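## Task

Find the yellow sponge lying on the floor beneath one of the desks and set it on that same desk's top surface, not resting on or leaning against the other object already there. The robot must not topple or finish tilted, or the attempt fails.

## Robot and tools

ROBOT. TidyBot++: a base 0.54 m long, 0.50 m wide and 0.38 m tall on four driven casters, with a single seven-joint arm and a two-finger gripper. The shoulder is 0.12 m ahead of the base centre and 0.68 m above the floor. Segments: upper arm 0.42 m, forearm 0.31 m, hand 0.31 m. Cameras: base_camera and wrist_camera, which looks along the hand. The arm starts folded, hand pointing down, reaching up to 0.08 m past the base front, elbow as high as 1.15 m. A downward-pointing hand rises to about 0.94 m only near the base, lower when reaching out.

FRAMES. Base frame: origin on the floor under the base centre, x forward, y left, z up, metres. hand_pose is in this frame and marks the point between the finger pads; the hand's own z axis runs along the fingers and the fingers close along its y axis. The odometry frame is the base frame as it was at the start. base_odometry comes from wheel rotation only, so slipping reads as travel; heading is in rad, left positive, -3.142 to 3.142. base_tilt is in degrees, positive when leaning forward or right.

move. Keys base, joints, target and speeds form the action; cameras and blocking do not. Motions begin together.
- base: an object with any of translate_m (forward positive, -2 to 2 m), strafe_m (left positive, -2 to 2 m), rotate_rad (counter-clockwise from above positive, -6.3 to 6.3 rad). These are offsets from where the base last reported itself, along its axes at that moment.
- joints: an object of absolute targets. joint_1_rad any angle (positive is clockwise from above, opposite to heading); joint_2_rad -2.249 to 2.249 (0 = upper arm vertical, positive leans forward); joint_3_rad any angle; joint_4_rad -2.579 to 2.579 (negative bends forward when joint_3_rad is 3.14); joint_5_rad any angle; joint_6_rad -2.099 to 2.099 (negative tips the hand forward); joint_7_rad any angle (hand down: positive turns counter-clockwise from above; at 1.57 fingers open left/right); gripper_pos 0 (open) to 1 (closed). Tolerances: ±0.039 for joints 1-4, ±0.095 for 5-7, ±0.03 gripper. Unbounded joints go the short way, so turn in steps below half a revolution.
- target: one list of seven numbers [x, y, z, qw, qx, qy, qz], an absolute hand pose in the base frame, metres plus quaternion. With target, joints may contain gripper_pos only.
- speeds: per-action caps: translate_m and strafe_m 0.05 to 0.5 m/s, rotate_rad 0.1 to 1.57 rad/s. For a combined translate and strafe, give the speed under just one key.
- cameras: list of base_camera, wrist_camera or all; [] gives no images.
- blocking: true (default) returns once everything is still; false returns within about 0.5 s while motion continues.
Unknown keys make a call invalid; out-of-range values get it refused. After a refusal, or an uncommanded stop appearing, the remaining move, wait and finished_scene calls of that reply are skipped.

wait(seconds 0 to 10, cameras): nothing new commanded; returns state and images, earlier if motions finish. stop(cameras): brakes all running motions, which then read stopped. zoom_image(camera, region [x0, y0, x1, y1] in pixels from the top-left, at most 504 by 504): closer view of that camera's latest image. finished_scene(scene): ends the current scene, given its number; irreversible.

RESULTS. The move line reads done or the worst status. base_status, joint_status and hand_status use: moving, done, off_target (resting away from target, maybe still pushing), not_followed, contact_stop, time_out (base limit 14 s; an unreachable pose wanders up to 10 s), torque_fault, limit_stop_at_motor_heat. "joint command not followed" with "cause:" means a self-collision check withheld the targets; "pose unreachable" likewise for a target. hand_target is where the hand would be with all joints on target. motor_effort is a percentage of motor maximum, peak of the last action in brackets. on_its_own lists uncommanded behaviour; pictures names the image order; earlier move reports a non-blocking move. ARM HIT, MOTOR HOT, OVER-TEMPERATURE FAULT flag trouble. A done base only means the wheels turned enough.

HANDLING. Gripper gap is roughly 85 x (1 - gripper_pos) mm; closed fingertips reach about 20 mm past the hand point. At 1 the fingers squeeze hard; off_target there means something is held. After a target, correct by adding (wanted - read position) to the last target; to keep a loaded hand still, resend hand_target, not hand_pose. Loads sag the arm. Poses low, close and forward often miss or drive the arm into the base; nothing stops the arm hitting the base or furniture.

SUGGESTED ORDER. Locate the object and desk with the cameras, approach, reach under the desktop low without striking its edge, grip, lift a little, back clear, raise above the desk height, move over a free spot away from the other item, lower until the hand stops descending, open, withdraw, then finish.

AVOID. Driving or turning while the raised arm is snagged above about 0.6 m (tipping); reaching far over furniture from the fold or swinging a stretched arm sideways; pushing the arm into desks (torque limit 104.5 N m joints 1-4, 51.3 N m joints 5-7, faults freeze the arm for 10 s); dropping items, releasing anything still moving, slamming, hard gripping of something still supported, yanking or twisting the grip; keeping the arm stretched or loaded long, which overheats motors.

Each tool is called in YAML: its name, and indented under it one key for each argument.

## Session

move:
  joints: {"joint_6_rad":0.35}

move:
  base: {"rotate_rad":1.3}

move:
  base: {"rotate_rad":1.3}

move:
  base: {"rotate_rad":1.3}

move:
  base: {"rotate_rad":1.2}

Scene clock: 1.83 s.
move: done
base_odometry: x=+0.000 y=+0.000 heading=+0.000
base_tilt: forward=+0.3 right=+0.2
base_status: not commanded
joint_positions: joint_1_rad=-0.031 joint_2_rad=-0.396 joint_3_rad=+3.126 joint_4_rad=-2.521 joint_5_rad=-0.034 joint_6_rad=+0.280 joint_7_rad=+1.546 gripper_pos=+0.000
joint_status: all done
motor_effort: joint_1_rad=+0(1) joint_2_rad=-4(5) joint_3_rad=+0(2) joint_4_rad=+20(21) joint_5_rad=+0(1) joint_6_rad=+8(9) joint_7_rad=+0(1)
hand_pose: x=+0.5230 y=+0.0175 z=+0.8202 quat_wxyz=(-0.025, +0.797, -0.006, +0.603) (m; base frame)
hand_target: x=+0.5280 y=+0.0172 z=+0.8408 quat_wxyz=(-0.025, +0.776, -0.006, +0.630) (m; base frame)
hand_status: not commanded
pictures: base_camera, wrist_camera
Images, in order (width x height): base_camera 644x364, wrist_camera 644x476.

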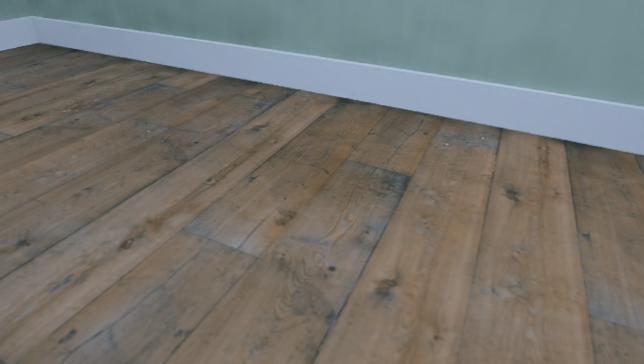

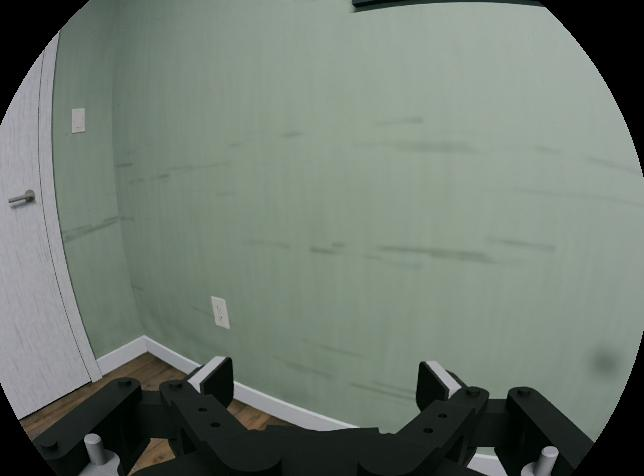

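Scene clock: 3.93 s.
move: done
base_odometry: x=+0.000 y=+0.000 heading=+1.299
base_tilt: forward=+0.3 right=+0.2
base_status: done
joint_positions: joint_1_rad=-0.031 joint_2_rad=-0.396 joint_3_rad=+3.126 joint_4_rad=-2.521 joint_5_rad=-0.034 joint_6_rad=+0.280 joint_7_rad=+1.546 gripper_pos=+0.000
joint_status: not commanded
motor_effort: joint_1_rad=+0(2) joint_2_rad=-4(6) joint_3_rad=-1(2) joint_4_rad=+20(21) joint_5_rad=+0(1) joint_6_rad=+8(9) joint_7_rad=+0(1)
hand_pose: x=+0.5230 y=+0.0175 z=+0.8203 quat_wxyz=(-0.025, +0.797, -0.006, +0.603) (m; base frame)
hand_target: x=+0.5280 y=+0.0172 z=+0.8408 quat_wxyz=(-0.025, +0.776, -0.006, +0.630) (m; base frame)
hand_status: not commanded
pictures: base_camera, wrist_camera
Images, in order (width x height): base_camera 644x364, wrist_camera 644x476.

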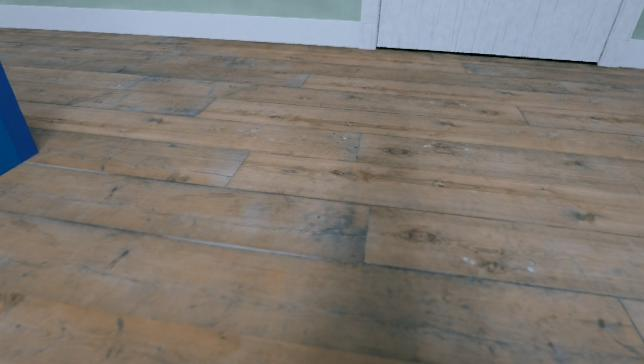

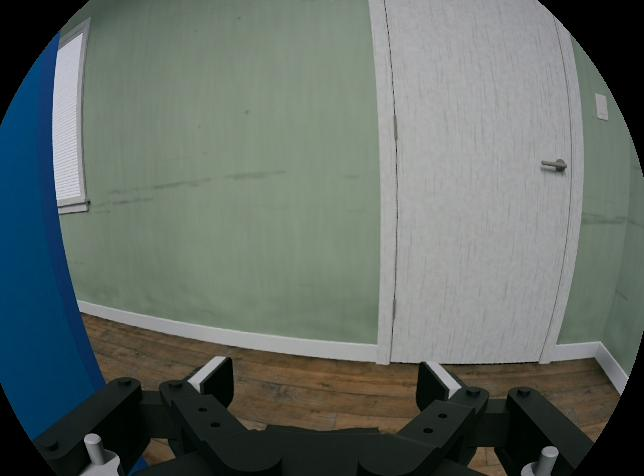

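Scene clock: 6.03 s.
move: done
base_odometry: x=+0.000 y=+0.000 heading=+2.598
base_tilt: forward=+0.3 right=+0.2
base_status: done
joint_positions: joint_1_rad=-0.031 joint_2_rad=-0.396 joint_3_rad=+3.126 joint_4_rad=-2.521 joint_5_rad=-0.034 joint_6_rad=+0.280 joint_7_rad=+1.546 gripper_pos=+0.000
joint_status: not commanded
motor_effort: joint_1_rad=+0(2) joint_2_rad=-4(6) joint_3_rad=-1(3) joint_4_rad=+20(21) joint_5_rad=+0(1) joint_6_rad=+9(9) joint_7_rad=-1(1)
hand_pose: x=+0.5231 y=+0.0175 z=+0.8203 quat_wxyz=(-0.025, +0.797, -0.006, +0.603) (m; base frame)
hand_target: x=+0.5280 y=+0.0172 z=+0.8408 quat_wxyz=(-0.025, +0.776, -0.006, +0.630) (m; base frame)
hand_status: not commanded
pictures: base_camera, wrist_camera
Images, in order (width x height): base_camera 644x364, wrist_camera 644x476.

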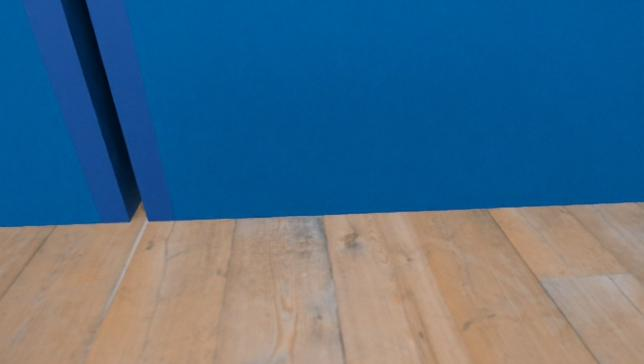

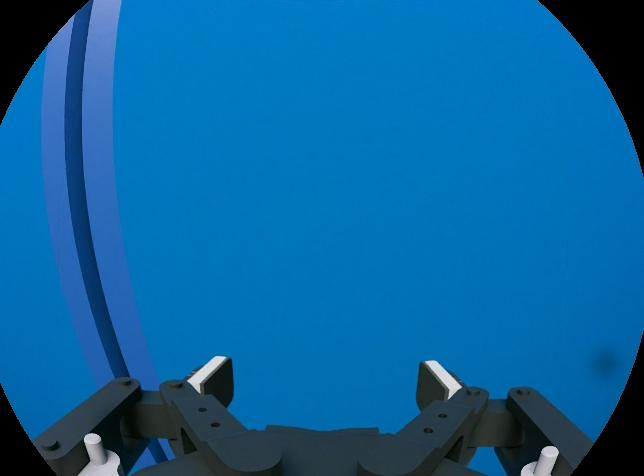

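Scene clock: 8.13 s.
move: done
base_odometry: x=+0.000 y=+0.000 heading=-2.386
base_tilt: forward=+0.3 right=+0.2
base_status: done
joint_positions: joint_1_rad=-0.031 joint_2_rad=-0.396 joint_3_rad=+3.126 joint_4_rad=-2.521 joint_5_rad=-0.034 joint_6_rad=+0.280 joint_7_rad=+1.546 gripper_pos=+0.000
joint_status: not commanded
motor_effort: joint_1_rad=+0(2) joint_2_rad=-5(5) joint_3_rad=+0(2) joint_4_rad=+20(21) joint_5_rad=+0(1) joint_6_rad=+9(9) joint_7_rad=-1(1)
hand_pose: x=+0.5231 y=+0.0175 z=+0.8204 quat_wxyz=(-0.025, +0.797, -0.006, +0.603) (m; base frame)
hand_target: x=+0.5280 y=+0.0172 z=+0.8408 quat_wxyz=(-0.025, +0.776, -0.006, +0.630) (m; base frame)
hand_status: not commanded
pictures: base_camera, wrist_camera
Images, in order (width x height): base_camera 644x364, wrist_camera 644x476.

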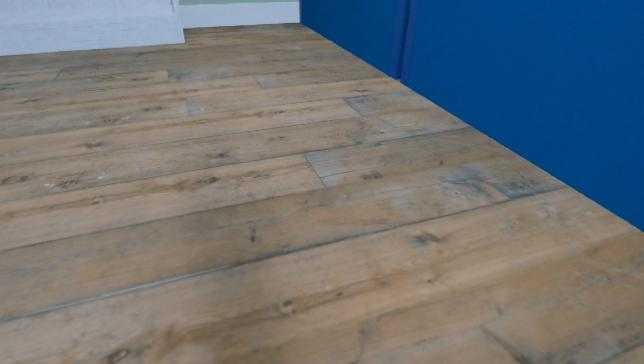

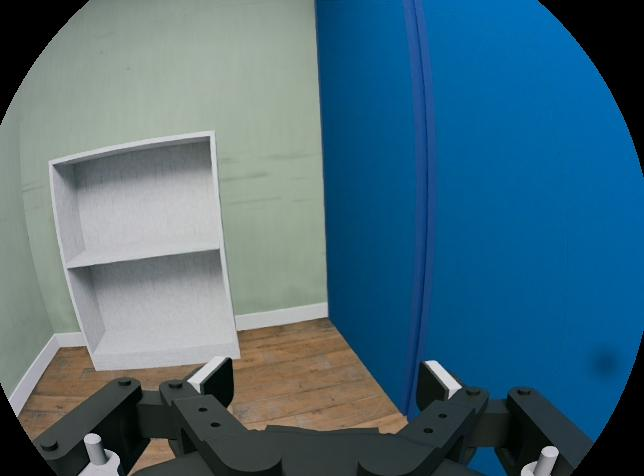

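Scene clock: 10.17 s.
move: done
base_odometry: x=+0.000 y=+0.000 heading=-1.187
base_tilt: forward=+0.3 right=+0.2
base_status: done
joint_positions: joint_1_rad=-0.031 joint_2_rad=-0.396 joint_3_rad=+3.126 joint_4_rad=-2.521 joint_5_rad=-0.034 joint_6_rad=+0.280 joint_7_rad=+1.546 gripper_pos=+0.000
joint_status: not commanded
motor_effort: joint_1_rad=+1(2) joint_2_rad=-4(5) joint_3_rad=-1(2) joint_4_rad=+20(21) joint_5_rad=+0(0) joint_6_rad=+8(10) joint_7_rad=-1(1)
hand_pose: x=+0.5231 y=+0.0176 z=+0.8204 quat_wxyz=(-0.025, +0.797, -0.006, +0.603) (m; base frame)
hand_target: x=+0.5280 y=+0.0172 z=+0.8408 quat_wxyz=(-0.025, +0.776, -0.006, +0.630) (m; base frame)
hand_status: not commanded
pictures: base_camera, wrist_camera
Images, in order (width x height): base_camera 644x364, wrist_camera 644x476.

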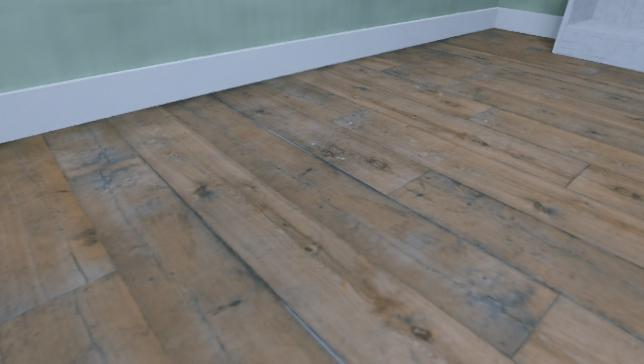

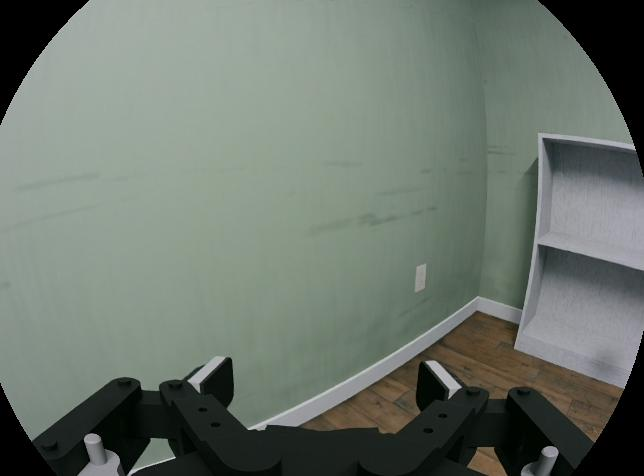

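move:
  base: {"rotate_rad":-2.466}
  cameras: ["base_camera"]

move:
  base: {"strafe_m":-1.17}

Scene clock: 13.77 s.
move: done
base_odometry: x=+0.000 y=+0.000 heading=+2.632
base_tilt: forward=+0.3 right=+0.2
base_status: done
joint_positions: joint_1_rad=-0.031 joint_2_rad=-0.396 joint_3_rad=+3.126 joint_4_rad=-2.521 joint_5_rad=-0.034 joint_6_rad=+0.281 joint_7_rad=+1.546 gripper_pos=+0.000
joint_status: not commanded
motor_effort: joint_1_rad=+0(2) joint_2_rad=-4(6) joint_3_rad=-1(2) joint_4_rad=+21(21) joint_5_rad=+0(1) joint_6_rad=+9(9) joint_7_rad=-1(1)
hand_pose: x=+0.5231 y=+0.0175 z=+0.8205 quat_wxyz=(-0.025, +0.797, -0.006, +0.604) (m; base frame)
hand_target: x=+0.5280 y=+0.0172 z=+0.8408 quat_wxyz=(-0.025, +0.776, -0.006, +0.630) (m; base frame)
hand_status: not commanded
pictures: base_camera
Images, in order (width x height): base_camera 644x364.

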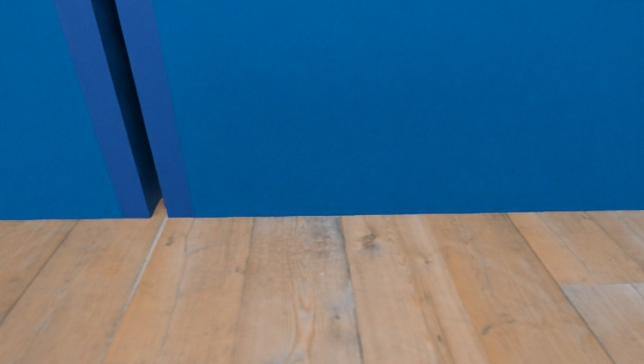

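Scene clock: 17.20 s.
move: done
base_odometry: x=+0.571 y=+1.021 heading=+2.630
base_tilt: forward=+0.3 right=+0.2
base_status: done
joint_positions: joint_1_rad=-0.031 joint_2_rad=-0.396 joint_3_rad=+3.126 joint_4_rad=-2.521 joint_5_rad=-0.034 joint_6_rad=+0.281 joint_7_rad=+1.546 gripper_pos=+0.000
joint_status: not commanded
motor_effort: joint_1_rad=+0(2) joint_2_rad=-5(5) joint_3_rad=+0(3) joint_4_rad=+21(21) joint_5_rad=+0(0) joint_6_rad=+8(10) joint_7_rad=-1(1)
hand_pose: x=+0.5231 y=+0.0175 z=+0.8205 quat_wxyz=(-0.025, +0.797, -0.006, +0.604) (m; base frame)
hand_target: x=+0.5280 y=+0.0172 z=+0.8408 quat_wxyz=(-0.025, +0.776, -0.006, +0.630) (m; base frame)
hand_status: not commanded
pictures: base_camera, wrist_camera
Images, in order (width x height): base_camera 644x364, wrist_camera 644x476.

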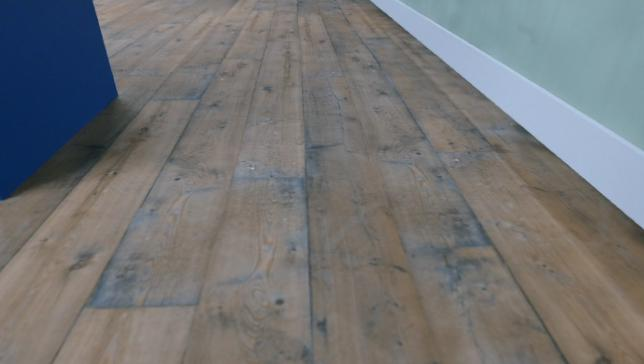

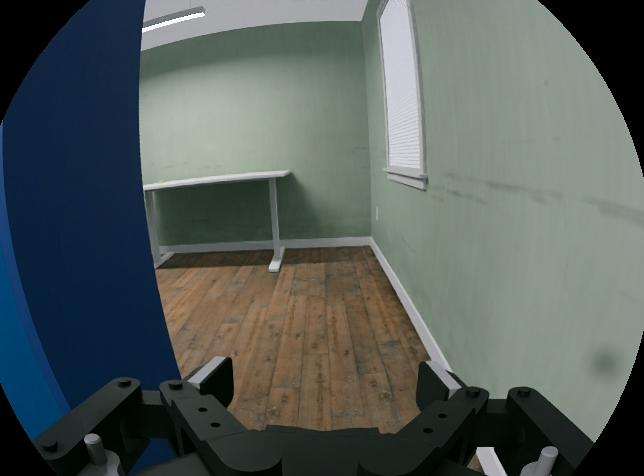

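move:
  base: {"translate_m":1.55}
  cameras: []

move:
  base: {"rotate_rad":0.9}

Scene clock: 23.70 s.
move: done
base_odometry: x=-0.781 y=+1.780 heading=+2.630
base_tilt: forward=+0.4 right=+0.2
base_status: done
joint_positions: joint_1_rad=-0.031 joint_2_rad=-0.396 joint_3_rad=+3.126 joint_4_rad=-2.521 joint_5_rad=-0.034 joint_6_rad=+0.282 joint_7_rad=+1.546 gripper_pos=+0.000
joint_status: not commanded
motor_effort: joint_1_rad=+0(2) joint_2_rad=-4(7) joint_3_rad=-1(2) joint_4_rad=+20(22) joint_5_rad=+0(1) joint_6_rad=+9(9) joint_7_rad=-1(1)
hand_pose: x=+0.5232 y=+0.0175 z=+0.8209 quat_wxyz=(-0.025, +0.796, -0.006, +0.604) (m; base frame)
hand_target: x=+0.5280 y=+0.0172 z=+0.8408 quat_wxyz=(-0.025, +0.776, -0.006, +0.630) (m; base frame)
hand_status: not commanded
pictures: none
No camera images: "cameras" was empty.

Scene clock: 25.50 s.
move: done
base_odometry: x=-0.781 y=+1.780 heading=-2.754
base_tilt: forward=+0.3 right=+0.2
base_status: done
joint_positions: joint_1_rad=-0.031 joint_2_rad=-0.396 joint_3_rad=+3.126 joint_4_rad=-2.521 joint_5_rad=-0.034 joint_6_rad=+0.282 joint_7_rad=+1.546 gripper_pos=+0.000
joint_status: not commanded
motor_effort: joint_1_rad=+1(2) joint_2_rad=-4(6) joint_3_rad=-1(3) joint_4_rad=+21(21) joint_5_rad=+0(1) joint_6_rad=+9(9) joint_7_rad=+0(1)
hand_pose: x=+0.5232 y=+0.0175 z=+0.8209 quat_wxyz=(-0.025, +0.796, -0.006, +0.604) (m; base frame)
hand_target: x=+0.5280 y=+0.0172 z=+0.8408 quat_wxyz=(-0.025, +0.776, -0.006, +0.630) (m; base frame)
hand_status: not commanded
pictures: base_camera, wrist_camera
Images, in order (width x height): base_camera 644x364, wrist_camera 644x476.

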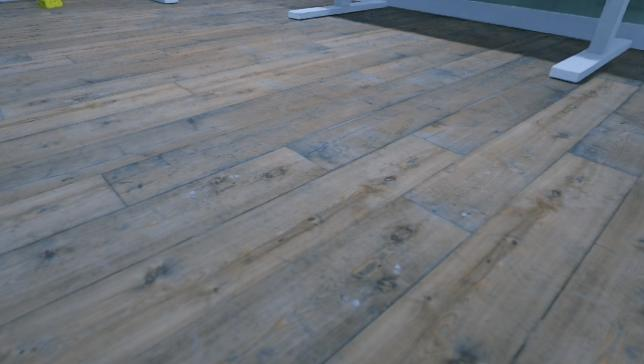

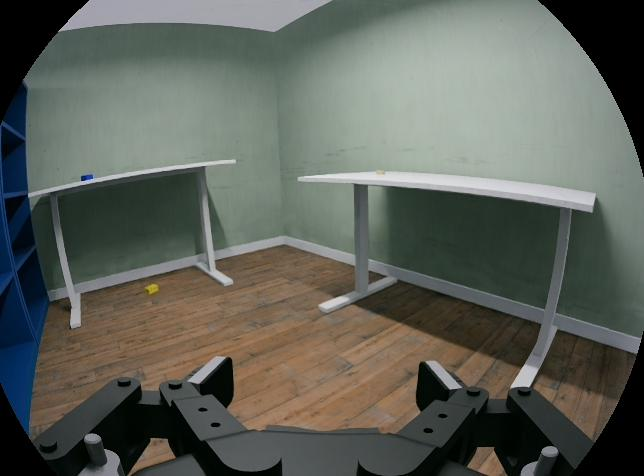

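move:
  base: {"rotate_rad":0.67}
  cameras: ["base_camera"]

move:
  base: {"translate_m":1.2}
  joints: {"joint_1_rad":0,"joint_5_rad":0}

Scene clock: 27.37 s.
move: done
base_odometry: x=-0.781 y=+1.780 heading=-2.085
base_tilt: forward=+0.3 right=+0.2
base_status: done
joint_positions: joint_1_rad=-0.031 joint_2_rad=-0.396 joint_3_rad=+3.126 joint_4_rad=-2.521 joint_5_rad=-0.034 joint_6_rad=+0.282 joint_7_rad=+1.546 gripper_pos=+0.000
joint_status: not commanded
motor_effort: joint_1_rad=+1(2) joint_2_rad=-4(6) joint_3_rad=-1(3) joint_4_rad=+20(21) joint_5_rad=+0(1) joint_6_rad=+8(9) joint_7_rad=+0(1)
hand_pose: x=+0.5232 y=+0.0175 z=+0.8209 quat_wxyz=(-0.025, +0.796, -0.006, +0.604) (m; base frame)
hand_target: x=+0.5280 y=+0.0172 z=+0.8408 quat_wxyz=(-0.025, +0.776, -0.006, +0.630) (m; base frame)
hand_status: not commanded
pictures: base_camera
Images, in order (width x height): base_camera 644x364.

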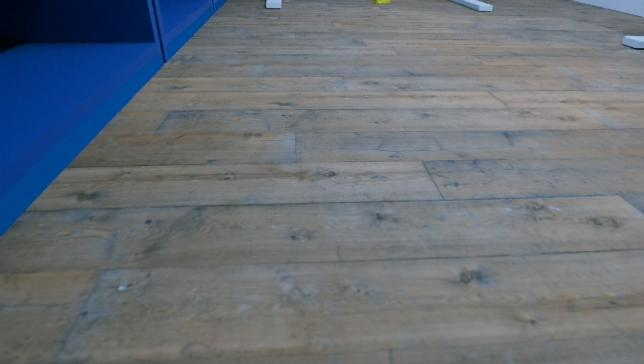

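Scene clock: 30.83 s.
move: done
base_odometry: x=-1.371 y=+0.735 heading=-2.084
base_tilt: forward=+0.4 right=+0.2
base_status: done
joint_positions: joint_1_rad=-0.012 joint_2_rad=-0.397 joint_3_rad=+3.126 joint_4_rad=-2.521 joint_5_rad=-0.033 joint_6_rad=+0.283 joint_7_rad=+1.546 gripper_pos=+0.000
joint_status: all done
motor_effort: joint_1_rad=+1(2) joint_2_rad=-4(6) joint_3_rad=-1(2) joint_4_rad=+20(22) joint_5_rad=+0(1) joint_6_rad=+8(9) joint_7_rad=-1(1)
hand_pose: x=+0.5235 y=+0.0098 z=+0.8212 quat_wxyz=(-0.019, +0.796, -0.013, +0.605) (m; base frame)
hand_target: x=+0.5283 y=+0.0082 z=+0.8408 quat_wxyz=(-0.010, +0.776, -0.002, +0.631) (m; base frame)
hand_status: not commanded
pictures: base_camera, wrist_camera
Images, in order (width x height): base_camera 644x364, wrist_camera 644x476.

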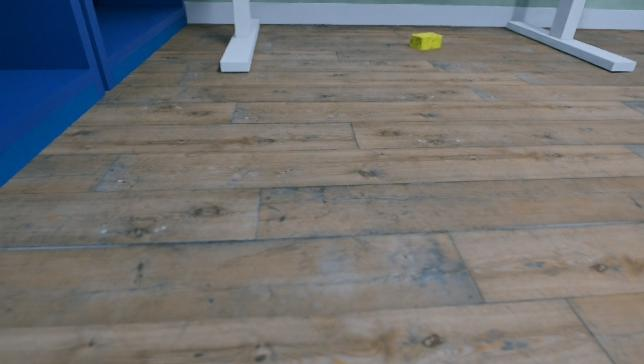

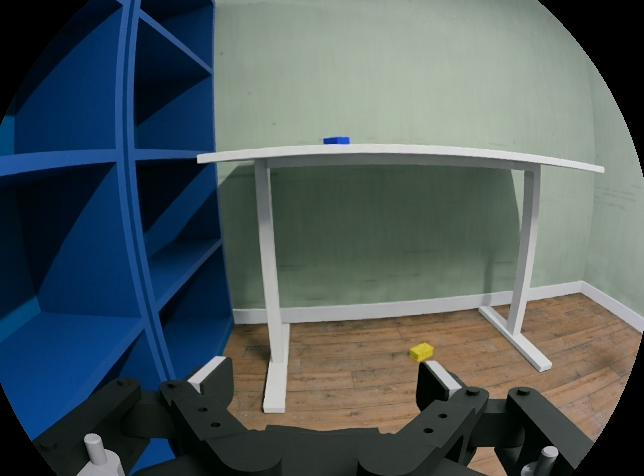

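move:
  joints: {"joint_1_rad":0,"joint_2_rad":1.496,"joint_3_rad":3.1416,"joint_4_rad":-1.209,"joint_5_rad":0,"joint_6_rad":-0.49,"joint_7_rad":1.57}
  base: {"strafe_m":-0.45,"translate_m":0.4}
  cameras: []

move:
  base: {"translate_m":0.55}

Scene clock: 34.40 s.
move: done
base_odometry: x=-1.959 y=+0.607 heading=-2.083
base_tilt: forward=+0.4 right=+0.2
base_status: done
joint_positions: joint_1_rad=-0.010 joint_2_rad=+1.495 joint_3_rad=+3.127 joint_4_rad=-1.228 joint_5_rad=-0.033 joint_6_rad=-0.415 joint_7_rad=+1.546 gripper_pos=+0.000
joint_status: all done
motor_effort: joint_1_rad=+0(2) joint_2_rad=-43(46) joint_3_rad=-2(4) joint_4_rad=+8(22) joint_5_rad=+0(1) joint_6_rad=+0(10) joint_7_rad=+0(2)
hand_pose: x=+0.6673 y=+0.0197 z=+0.1154 quat_wxyz=(-0.014, +1.000, -0.022, +0.001) (m; base frame)
hand_target: x=+0.6549 y=+0.0013 z=+0.1175 quat_wxyz=(+0.000, +1.000, +0.000, -0.027) (m; base frame)
hand_status: not commanded
pictures: none
No camera images: "cameras" was empty.

Scene clock: 36.77 s.
move: done
base_odometry: x=-2.229 y=+0.128 heading=-2.084
base_tilt: forward=+0.4 right=+0.2
base_status: done
joint_positions: joint_1_rad=-0.010 joint_2_rad=+1.496 joint_3_rad=+3.127 joint_4_rad=-1.216 joint_5_rad=-0.033 joint_6_rad=-0.422 joint_7_rad=+1.546 gripper_pos=+0.000
joint_status: not commanded
motor_effort: joint_1_rad=+0(4) joint_2_rad=-44(45) joint_3_rad=-3(3) joint_4_rad=+8(10) joint_5_rad=+0(1) joint_6_rad=+0(2) joint_7_rad=+0(1)
hand_pose: x=+0.6716 y=+0.0195 z=+0.1164 quat_wxyz=(-0.014, +1.000, -0.022, +0.003) (m; base frame)
hand_target: x=+0.6549 y=+0.0013 z=+0.1175 quat_wxyz=(+0.000, +1.000, +0.000, -0.027) (m; base frame)
hand_status: not commanded
pictures: base_camera, wrist_camera
Images, in order (width x height): base_camera 644x364, wrist_camera 644x476.

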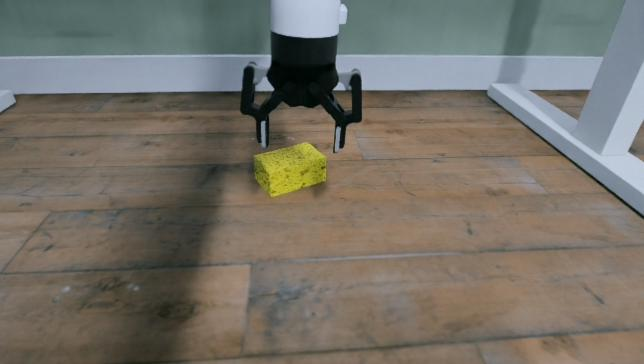

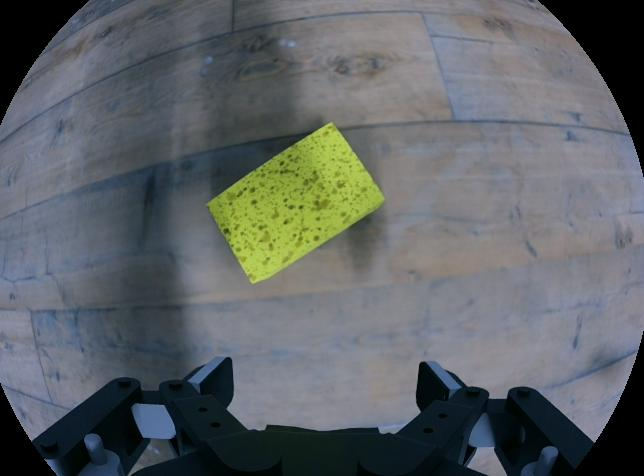

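move:
  joints: {"joint_7_rad":0.53}
  base: {"strafe_m":0.018,"translate_m":0.075}

Scene clock: 38.93 s.
move: done
base_odometry: x=-2.251 y=+0.053 heading=-2.085
base_tilt: forward=+0.4 right=+0.2
base_status: done
joint_positions: joint_1_rad=-0.009 joint_2_rad=+1.497 joint_3_rad=+3.128 joint_4_rad=-1.213 joint_5_rad=-0.033 joint_6_rad=-0.424 joint_7_rad=+0.591 gripper_pos=+0.000
joint_status: all done
motor_effort: joint_1_rad=+0(3) joint_2_rad=-44(45) joint_3_rad=-3(4) joint_4_rad=+8(9) joint_5_rad=+0(1) joint_6_rad=+0(1) joint_7_rad=-1(2)
hand_pose: x=+0.6728 y=+0.0191 z=+0.1166 quat_wxyz=(-0.014, +0.878, -0.479, -0.003) (m; base frame)
hand_target: x=+0.6549 y=+0.0013 z=+0.1175 quat_wxyz=(+0.013, +0.867, -0.497, -0.023) (m; base frame)
hand_status: not commanded
pictures: base_camera, wrist_camera
Images, in order (width x height): base_camera 644x364, wrist_camera 644x476.

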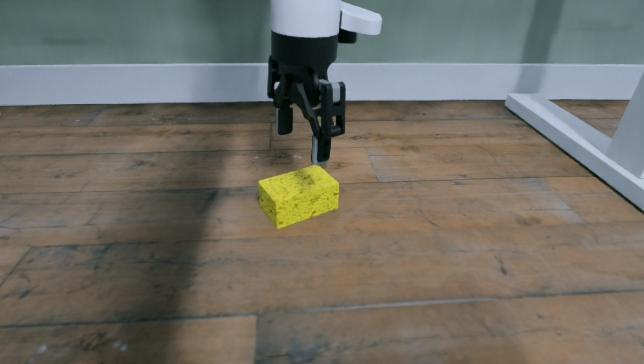

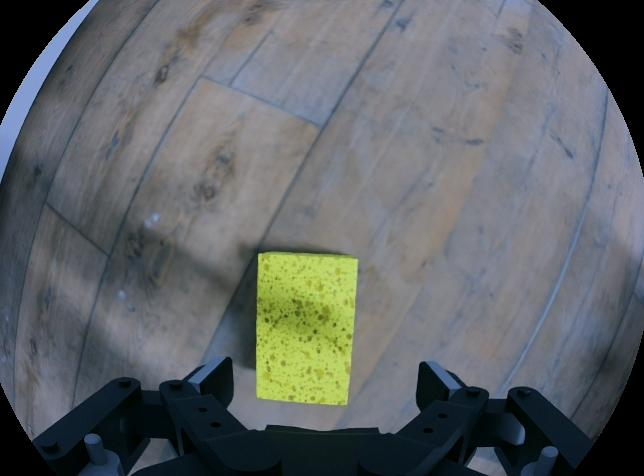

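move:
  joints: {"joint_2_rad":1.62,"joint_4_rad":-1.085,"joint_6_rad":-0.50}
  base: {"strafe_m":0.006,"translate_m":0.009}
  cameras: ["wrist_camera"]

move:
  joints: {"joint_2_rad":1.705,"joint_4_rad":-0.984,"joint_6_rad":-0.506}

Scene clock: 40.47 s.
move: done
base_odometry: x=-2.250 y=+0.043 heading=-2.085
base_tilt: forward=+0.4 right=+0.2
base_status: done
joint_positions: joint_1_rad=-0.008 joint_2_rad=+1.622 joint_3_rad=+3.128 joint_4_rad=-1.100 joint_5_rad=-0.033 joint_6_rad=-0.430 joint_7_rad=+0.591 gripper_pos=+0.000
joint_status: all done
motor_effort: joint_1_rad=+0(3) joint_2_rad=-44(47) joint_3_rad=-3(4) joint_4_rad=+7(9) joint_5_rad=+0(0) joint_6_rad=+0(2) joint_7_rad=+0(1)
hand_pose: x=+0.6643 y=+0.0178 z=+0.0624 quat_wxyz=(-0.009, +0.877, -0.480, -0.011) (m; base frame)
hand_target: x=+0.6524 y=+0.0013 z=+0.0656 quat_wxyz=(+0.016, +0.867, -0.497, -0.028) (m; base frame)
hand_status: not commanded
pictures: wrist_camera
Images, in order (width x height): wrist_camera 644x476.

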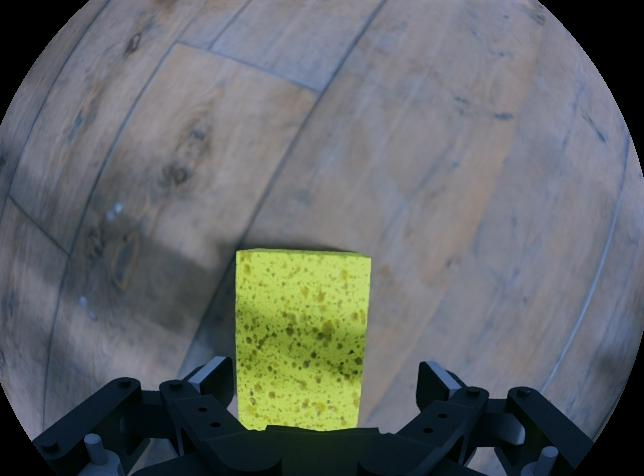

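Scene clock: 41.50 s.
move: done
base_odometry: x=-2.250 y=+0.043 heading=-2.085
base_tilt: forward=+0.4 right=+0.2
base_status: not commanded
joint_positions: joint_1_rad=-0.008 joint_2_rad=+1.700 joint_3_rad=+3.128 joint_4_rad=-0.999 joint_5_rad=-0.033 joint_6_rad=-0.436 joint_7_rad=+0.591 gripper_pos=+0.000
joint_status: all done
motor_effort: joint_1_rad=+0(1) joint_2_rad=-44(45) joint_3_rad=-2(3) joint_4_rad=+8(9) joint_5_rad=+0(1) joint_6_rad=+0(2) joint_7_rad=+0(1)
hand_pose: x=+0.6730 y=+0.0177 z=+0.0325 quat_wxyz=(-0.013, +0.877, -0.481, -0.003) (m; base frame)
hand_target: x=+0.6568 y=+0.0013 z=+0.0319 quat_wxyz=(+0.013, +0.867, -0.497, -0.023) (m; base frame)
hand_status: not commanded
pictures: base_camera, wrist_camera
Images, in order (width x height): base_camera 644x364, wrist_camera 644x476.

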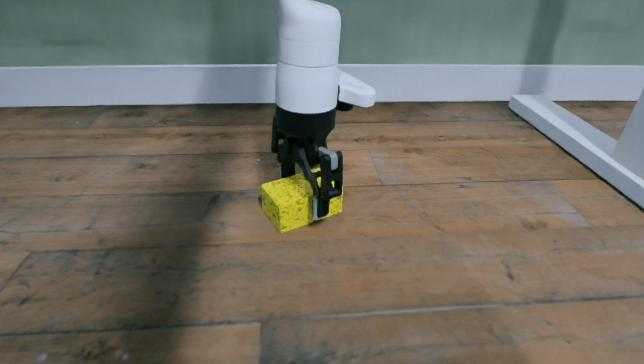

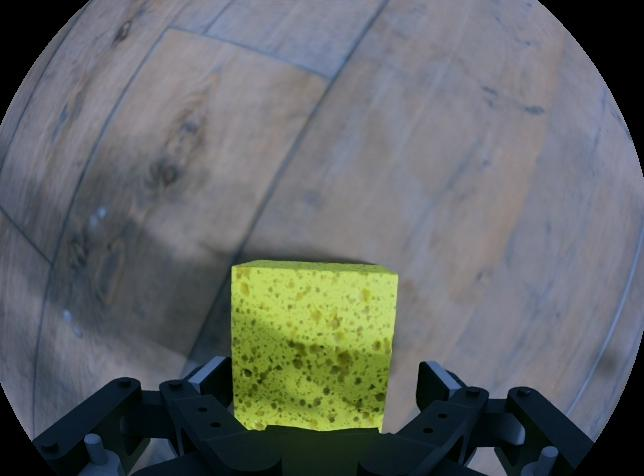

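move:
  base: {"strafe_m":0.003,"translate_m":0.004}
  joints: {"gripper_pos":0.4}

Scene clock: 42.37 s.
move: done
base_odometry: x=-2.250 y=+0.037 heading=-2.085
base_tilt: forward=+0.4 right=+0.2
base_status: done
joint_positions: joint_1_rad=-0.007 joint_2_rad=+1.698 joint_3_rad=+3.129 joint_4_rad=-0.997 joint_5_rad=-0.033 joint_6_rad=-0.442 joint_7_rad=+0.591 gripper_pos=+0.377
joint_status: all done
motor_effort: joint_1_rad=+0(3) joint_2_rad=-40(45) joint_3_rad=-2(3) joint_4_rad=+7(9) joint_5_rad=+0(1) joint_6_rad=+0(3) joint_7_rad=-1(1)
hand_pose: x=+0.6735 y=+0.0169 z=+0.0340 quat_wxyz=(-0.013, +0.876, -0.481, -0.004) (m; base frame)
hand_target: x=+0.6568 y=+0.0013 z=+0.0319 quat_wxyz=(+0.013, +0.867, -0.497, -0.023) (m; base frame)
hand_status: not commanded
pictures: base_camera, wrist_camera
Images, in order (width x height): base_camera 644x364, wrist_camera 644x476.

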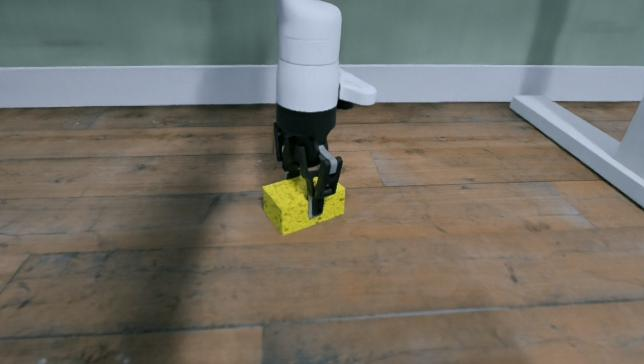

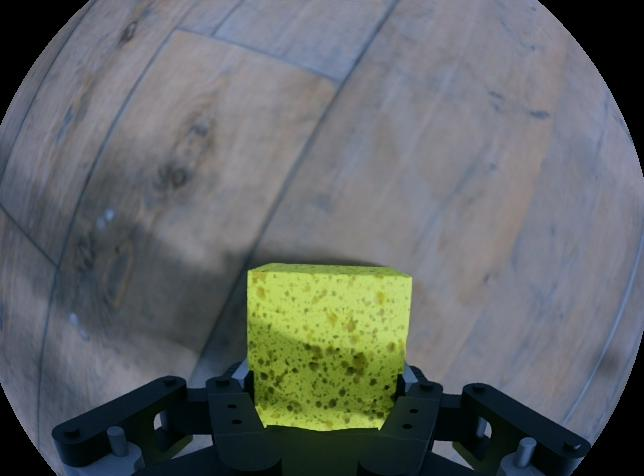

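move:
  joints: {"joint_2_rad":1.52,"joint_4_rad":-1.16,"joint_6_rad":-0.48,"gripper_pos":0.55}
  cameras: []

move:
  base: {"translate_m":-0.8}

move:
  joints: {"joint_2_rad":0.037,"joint_4_rad":-1.488,"joint_6_rad":-0.15,"joint_7_rad":1.60,"joint_5_rad":0.03}

Scene clock: 44.10 s.
move: off_target
base_odometry: x=-2.250 y=+0.037 heading=-2.085
base_tilt: forward=+0.4 right=+0.2
base_status: not commanded
joint_positions: joint_1_rad=-0.007 joint_2_rad=+1.543 joint_3_rad=+3.129 joint_4_rad=-1.144 joint_5_rad=-0.033 joint_6_rad=-0.442 joint_7_rad=+0.591 gripper_pos=+0.378
joint_status: gripper_pos off_target (ended at +0.378, target +0.550); the others done
motor_effort: joint_1_rad=+0(1) joint_2_rad=-44(46) joint_3_rad=-3(4) joint_4_rad=+8(9) joint_5_rad=+0(0) joint_6_rad=+0(2) joint_7_rad=+0(1)
hand_pose: x=+0.6816 y=+0.0173 z=+0.1002 quat_wxyz=(-0.015, +0.877, -0.480, -0.001) (m; base frame)
hand_target: x=+0.6735 y=+0.0013 z=+0.1105 quat_wxyz=(+0.005, +0.868, -0.497, -0.008) (m; base frame)
hand_status: not commanded
pictures: none
No camera images: "cameras" was empty.

Scene clock: 46.90 s.
move: done
base_odometry: x=-1.856 y=+0.734 heading=-2.086
base_tilt: forward=+0.4 right=+0.2
base_status: done
joint_positions: joint_1_rad=-0.006 joint_2_rad=+1.543 joint_3_rad=+3.130 joint_4_rad=-1.151 joint_5_rad=-0.033 joint_6_rad=-0.442 joint_7_rad=+0.591 gripper_pos=+0.378
joint_status: not commanded
motor_effort: joint_1_rad=+1(2) joint_2_rad=-44(46) joint_3_rad=-2(4) joint_4_rad=+8(10) joint_5_rad=+0(1) joint_6_rad=+0(1) joint_7_rad=-1(1)
hand_pose: x=+0.6778 y=+0.0161 z=+0.0994 quat_wxyz=(-0.013, +0.877, -0.481, -0.003) (m; base frame)
hand_target: x=+0.6735 y=+0.0013 z=+0.1105 quat_wxyz=(+0.005, +0.868, -0.497, -0.008) (m; base frame)
hand_status: not commanded
pictures: base_camera, wrist_camera
Images, in order (width x height): base_camera 644x364, wrist_camera 644x476.

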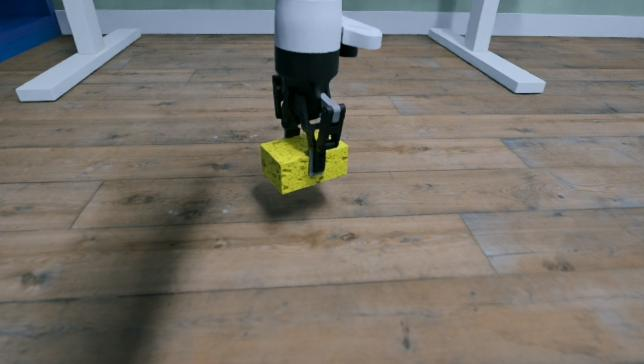

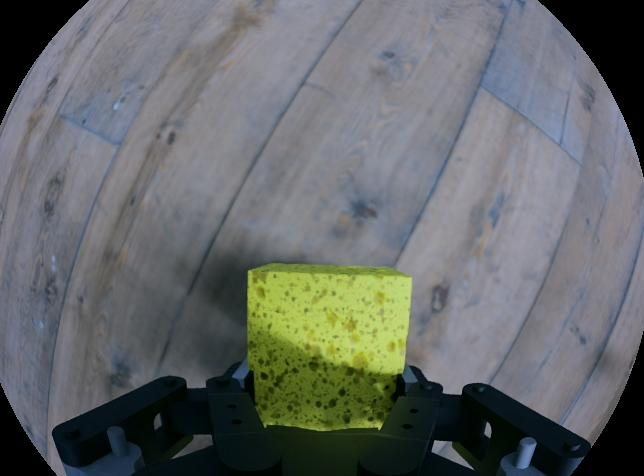

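Scene clock: 49.90 s.
move: done
base_odometry: x=-1.856 y=+0.734 heading=-2.086
base_tilt: forward=+0.3 right=+0.2
base_status: not commanded
joint_positions: joint_1_rad=-0.006 joint_2_rad=+0.061 joint_3_rad=+3.130 joint_4_rad=-1.469 joint_5_rad=-0.033 joint_6_rad=-0.224 joint_7_rad=+1.535 gripper_pos=+0.378
joint_status: all done
motor_effort: joint_1_rad=+0(2) joint_2_rad=-24(50) joint_3_rad=-1(3) joint_4_rad=+24(24) joint_5_rad=+0(1) joint_6_rad=+8(10) joint_7_rad=+0(1)
hand_pose: x=+0.7644 y=+0.0148 z=+1.0585 quat_wxyz=(-0.030, +0.768, -0.017, +0.639) (m; base frame)
hand_target: x=+0.7582 y=-0.0001 z=+1.0843 quat_wxyz=(+0.021, +0.743, +0.020, +0.669) (m; base frame)
hand_status: not commanded
pictures: base_camera, wrist_camera
Images, in order (width x height): base_camera 644x364, wrist_camera 644x476.

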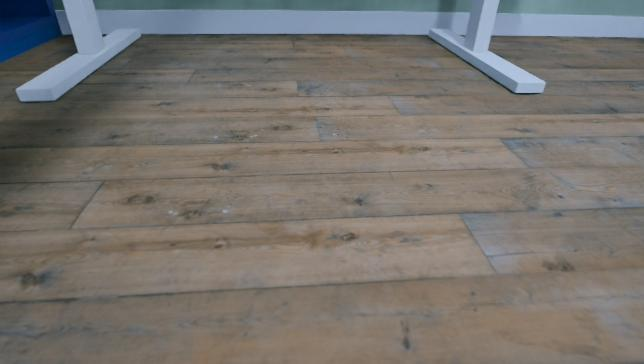

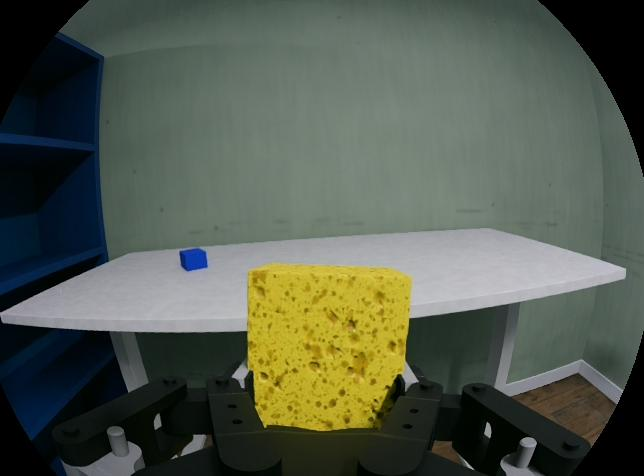

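move:
  base: {"translate_m":0.45}
  speeds: {"translate_m":0.3}
  joints: {"joint_6_rad":0.0}

Scene clock: 52.87 s.
move: done
base_odometry: x=-2.077 y=+0.342 heading=-2.084
base_tilt: forward=+0.4 right=+0.2
base_status: done
joint_positions: joint_1_rad=-0.006 joint_2_rad=+0.048 joint_3_rad=+3.131 joint_4_rad=-1.477 joint_5_rad=-0.033 joint_6_rad=-0.055 joint_7_rad=+1.537 gripper_pos=+0.378
joint_status: all done
motor_effort: joint_1_rad=+0(2) joint_2_rad=-23(28) joint_3_rad=-1(3) joint_4_rad=+23(26) joint_5_rad=+0(1) joint_6_rad=+9(10) joint_7_rad=-1(1)
hand_pose: x=+0.7640 y=+0.0125 z=+1.1140 quat_wxyz=(-0.030, +0.710, -0.017, +0.703) (m; base frame)
hand_target: x=+0.7596 y=+0.0013 z=+1.1309 quat_wxyz=(+0.021, +0.690, +0.020, +0.723) (m; base frame)
hand_status: not commanded
pictures: base_camera, wrist_camera
Images, in order (width x height): base_camera 644x364, wrist_camera 644x476.

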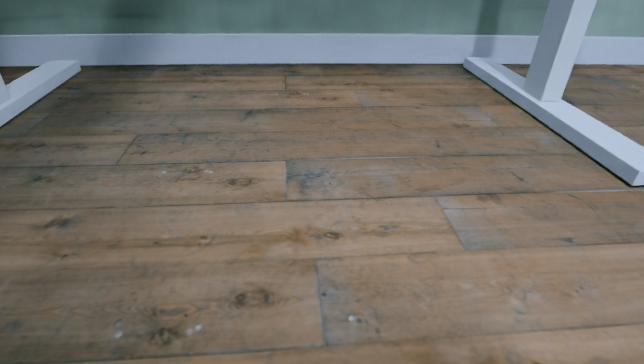

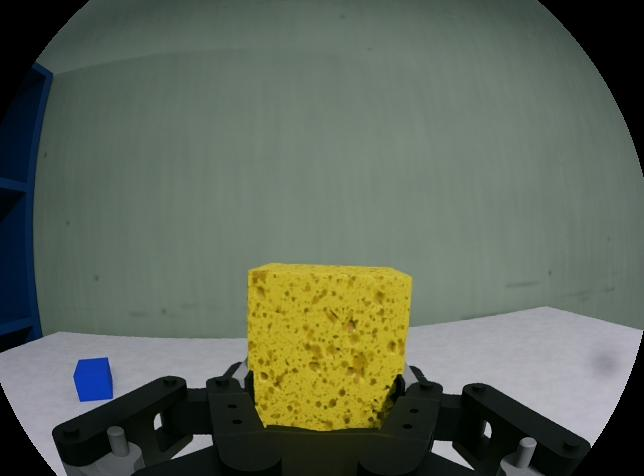

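move:
  joints: {"joint_2_rad":0.065,"joint_4_rad":-1.67,"joint_6_rad":0.22}
  cameras: []

move:
  joints: {"joint_2_rad":0.07,"joint_4_rad":-1.72,"joint_6_rad":0.26}
  cameras: ["wrist_camera"]

Scene clock: 54.63 s.
move: done
base_odometry: x=-2.077 y=+0.342 heading=-2.084
base_tilt: forward=+0.4 right=+0.2
base_status: not commanded
joint_positions: joint_1_rad=-0.006 joint_2_rad=+0.056 joint_3_rad=+3.131 joint_4_rad=-1.655 joint_5_rad=-0.033 joint_6_rad=+0.146 joint_7_rad=+1.537 gripper_pos=+0.378
joint_status: all done
motor_effort: joint_1_rad=+0(2) joint_2_rad=-24(25) joint_3_rad=-1(2) joint_4_rad=+23(25) joint_5_rad=+0(0) joint_6_rad=+9(10) joint_7_rad=+0(1)
hand_pose: x=+0.7649 y=+0.0105 z=+1.0594 quat_wxyz=(-0.028, +0.705, -0.019, +0.708) (m; base frame)
hand_target: x=+0.7673 y=+0.0034 z=+1.0676 quat_wxyz=(+0.019, +0.687, +0.022, +0.726) (m; base frame)
hand_status: not commanded
pictures: none
No camera images: "cameras" was empty.

Scene clock: 55.63 s.
move: done
base_odometry: x=-2.077 y=+0.342 heading=-2.084
base_tilt: forward=+0.4 right=+0.2
base_status: not commanded
joint_positions: joint_1_rad=-0.006 joint_2_rad=+0.059 joint_3_rad=+3.131 joint_4_rad=-1.706 joint_5_rad=-0.033 joint_6_rad=+0.190 joint_7_rad=+1.537 gripper_pos=+0.378
joint_status: all done
motor_effort: joint_1_rad=+0(1) joint_2_rad=-23(25) joint_3_rad=-1(2) joint_4_rad=+23(25) joint_5_rad=+0(0) joint_6_rad=+9(10) joint_7_rad=+0(1)
hand_pose: x=+0.7635 y=+0.0100 z=+1.0398 quat_wxyz=(-0.027, +0.708, -0.020, +0.705) (m; base frame)
hand_target: x=+0.7663 y=+0.0037 z=+1.0458 quat_wxyz=(+0.018, +0.692, +0.023, +0.721) (m; base frame)
hand_status: not commanded
pictures: wrist_camera
Images, in order (width x height): wrist_camera 644x476.

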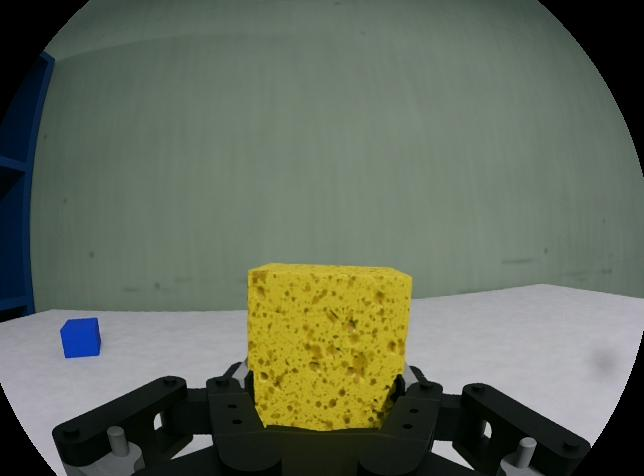

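move:
  joints: {"joint_2_rad":0.075,"joint_4_rad":-1.745,"joint_6_rad":0.285}
  cameras: []

move:
  joints: {"joint_2_rad":0.08,"joint_4_rad":-1.77,"joint_6_rad":0.31}
  cameras: ["wrist_camera"]

move:
  joints: {"joint_2_rad":0.08,"joint_4_rad":-1.79,"joint_6_rad":0.33}
  cameras: ["wrist_camera"]

Scene clock: 56.40 s.
move: done
base_odometry: x=-2.077 y=+0.342 heading=-2.084
base_tilt: forward=+0.4 right=+0.2
base_status: not commanded
joint_positions: joint_1_rad=-0.006 joint_2_rad=+0.061 joint_3_rad=+3.131 joint_4_rad=-1.730 joint_5_rad=-0.033 joint_6_rad=+0.216 joint_7_rad=+1.537 gripper_pos=+0.378
joint_status: all done
motor_effort: joint_1_rad=+0(2) joint_2_rad=-24(24) joint_3_rad=-1(2) joint_4_rad=+23(24) joint_5_rad=+0(0) joint_6_rad=+8(10) joint_7_rad=-1(1)
hand_pose: x=+0.7624 y=+0.0097 z=+1.0324 quat_wxyz=(-0.027, +0.708, -0.020, +0.705) (m; base frame)
hand_target: x=+0.7663 y=+0.0040 z=+1.0350 quat_wxyz=(+0.018, +0.694, +0.023, +0.719) (m; base frame)
hand_status: not commanded
pictures: none
No camera images: "cameras" was empty.

Scene clock: 57.07 s.
move: done
base_odometry: x=-2.077 y=+0.342 heading=-2.084
base_tilt: forward=+0.4 right=+0.2
base_status: not commanded
joint_positions: joint_1_rad=-0.006 joint_2_rad=+0.064 joint_3_rad=+3.131 joint_4_rad=-1.754 joint_5_rad=-0.033 joint_6_rad=+0.242 joint_7_rad=+1.537 gripper_pos=+0.378
joint_status: all done
motor_effort: joint_1_rad=+0(1) joint_2_rad=-24(25) joint_3_rad=-1(2) joint_4_rad=+23(24) joint_5_rad=+0(0) joint_6_rad=+9(10) joint_7_rad=+0(1)
hand_pose: x=+0.7619 y=+0.0095 z=+1.0228 quat_wxyz=(-0.027, +0.709, -0.020, +0.704) (m; base frame)
hand_target: x=+0.7660 y=+0.0042 z=+1.0241 quat_wxyz=(+0.018, +0.696, +0.023, +0.718) (m; base frame)
hand_status: not commanded
pictures: wrist_camera
Images, in order (width x height): wrist_camera 644x476.

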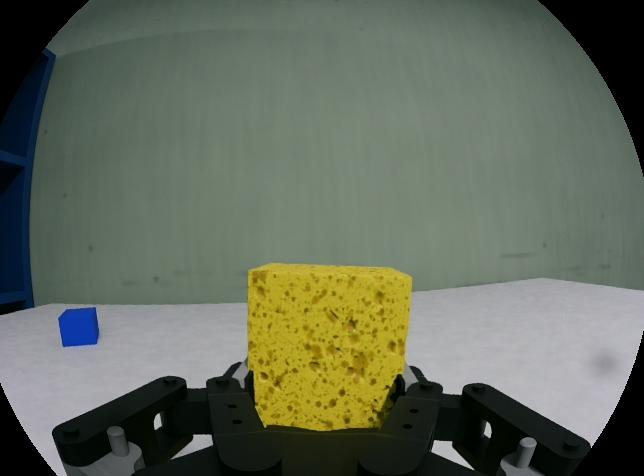

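Scene clock: 57.70 s.
move: done
base_odometry: x=-2.077 y=+0.342 heading=-2.084
base_tilt: forward=+0.4 right=+0.2
base_status: not commanded
joint_positions: joint_1_rad=-0.006 joint_2_rad=+0.065 joint_3_rad=+3.131 joint_4_rad=-1.774 joint_5_rad=-0.033 joint_6_rad=+0.261 joint_7_rad=+1.537 gripper_pos=+0.378
joint_status: all done
motor_effort: joint_1_rad=+1(1) joint_2_rad=-23(25) joint_3_rad=-1(2) joint_4_rad=+23(24) joint_5_rad=+0(0) joint_6_rad=+9(10) joint_7_rad=+0(1)
hand_pose: x=+0.7607 y=+0.0093 z=+1.0161 quat_wxyz=(-0.026, +0.709, -0.021, +0.704) (m; base frame)
hand_target: x=+0.7642 y=+0.0044 z=+1.0181 quat_wxyz=(+0.017, +0.696, +0.024, +0.718) (m; base frame)
hand_status: not commanded
pictures: wrist_camera
Images, in order (width x height): wrist_camera 644x476.

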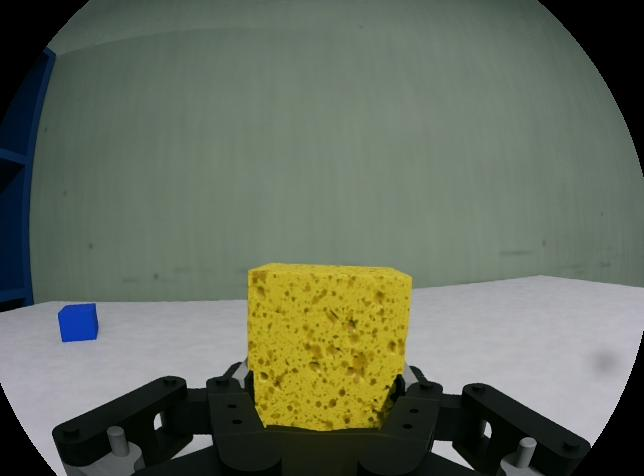

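move:
  joints: {"joint_7_rad":1.66,"joint_2_rad":0.08,"joint_4_rad":-1.81,"joint_6_rad":0.35}
  cameras: ["wrist_camera"]

move:
  joints: {"joint_2_rad":0.083,"joint_4_rad":-1.83,"joint_6_rad":0.37}
  cameras: ["wrist_camera"]

Scene clock: 58.53 s.
move: done
base_odometry: x=-2.077 y=+0.342 heading=-2.084
base_tilt: forward=+0.4 right=+0.2
base_status: not commanded
joint_positions: joint_1_rad=-0.006 joint_2_rad=+0.066 joint_3_rad=+3.131 joint_4_rad=-1.794 joint_5_rad=-0.033 joint_6_rad=+0.282 joint_7_rad=+1.604 gripper_pos=+0.378
joint_status: all done
motor_effort: joint_1_rad=+1(1) joint_2_rad=-23(24) joint_3_rad=-2(2) joint_4_rad=+23(23) joint_5_rad=+0(0) joint_6_rad=+9(10) joint_7_rad=-1(1)
hand_pose: x=+0.7592 y=+0.0090 z=+1.0095 quat_wxyz=(-0.002, +0.710, +0.003, +0.704) (m; base frame)
hand_target: x=+0.7622 y=+0.0045 z=+1.0121 quat_wxyz=(+0.039, +0.695, +0.045, +0.717) (m; base frame)
hand_status: not commanded
pictures: wrist_camera
Images, in order (width x height): wrist_camera 644x476.

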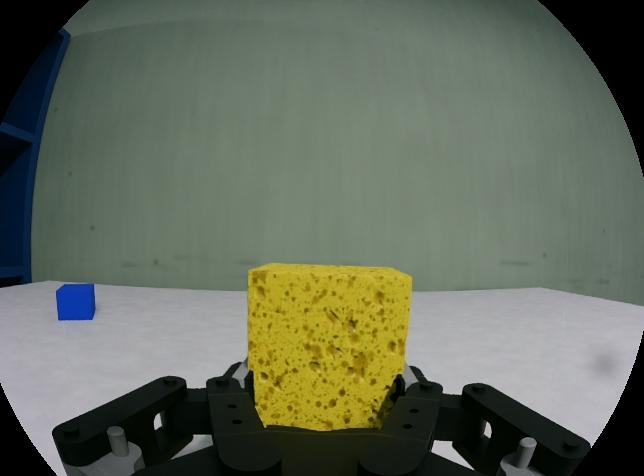

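Scene clock: 59.13 s.
move: done
base_odometry: x=-2.077 y=+0.342 heading=-2.084
base_tilt: forward=+0.4 right=+0.2
base_status: not commanded
joint_positions: joint_1_rad=-0.006 joint_2_rad=+0.066 joint_3_rad=+3.131 joint_4_rad=-1.810 joint_5_rad=-0.033 joint_6_rad=+0.306 joint_7_rad=+1.604 gripper_pos=+0.378
joint_status: all done
motor_effort: joint_1_rad=+0(1) joint_2_rad=-23(24) joint_3_rad=-1(2) joint_4_rad=+22(23) joint_5_rad=+0(1) joint_6_rad=+9(9) joint_7_rad=-1(1)
hand_pose: x=+0.7578 y=+0.0088 z=+1.0068 quat_wxyz=(-0.002, +0.707, +0.003, +0.707) (m; base frame)
hand_target: x=+0.7612 y=+0.0047 z=+1.0042 quat_wxyz=(+0.038, +0.696, +0.045, +0.716) (m; base frame)
hand_status: not commanded
pictures: wrist_camera
Images, in order (width x height): wrist_camera 644x476.

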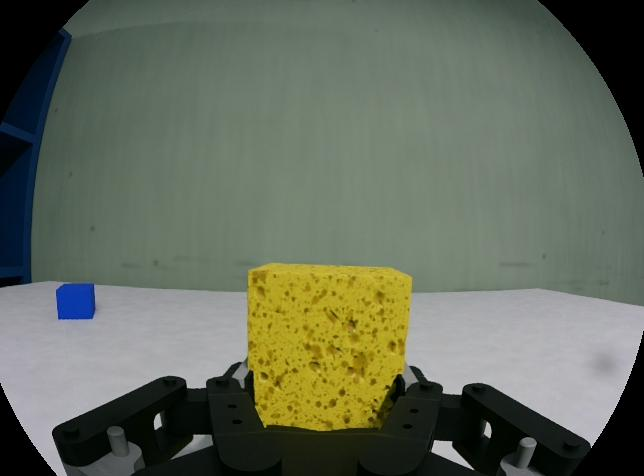

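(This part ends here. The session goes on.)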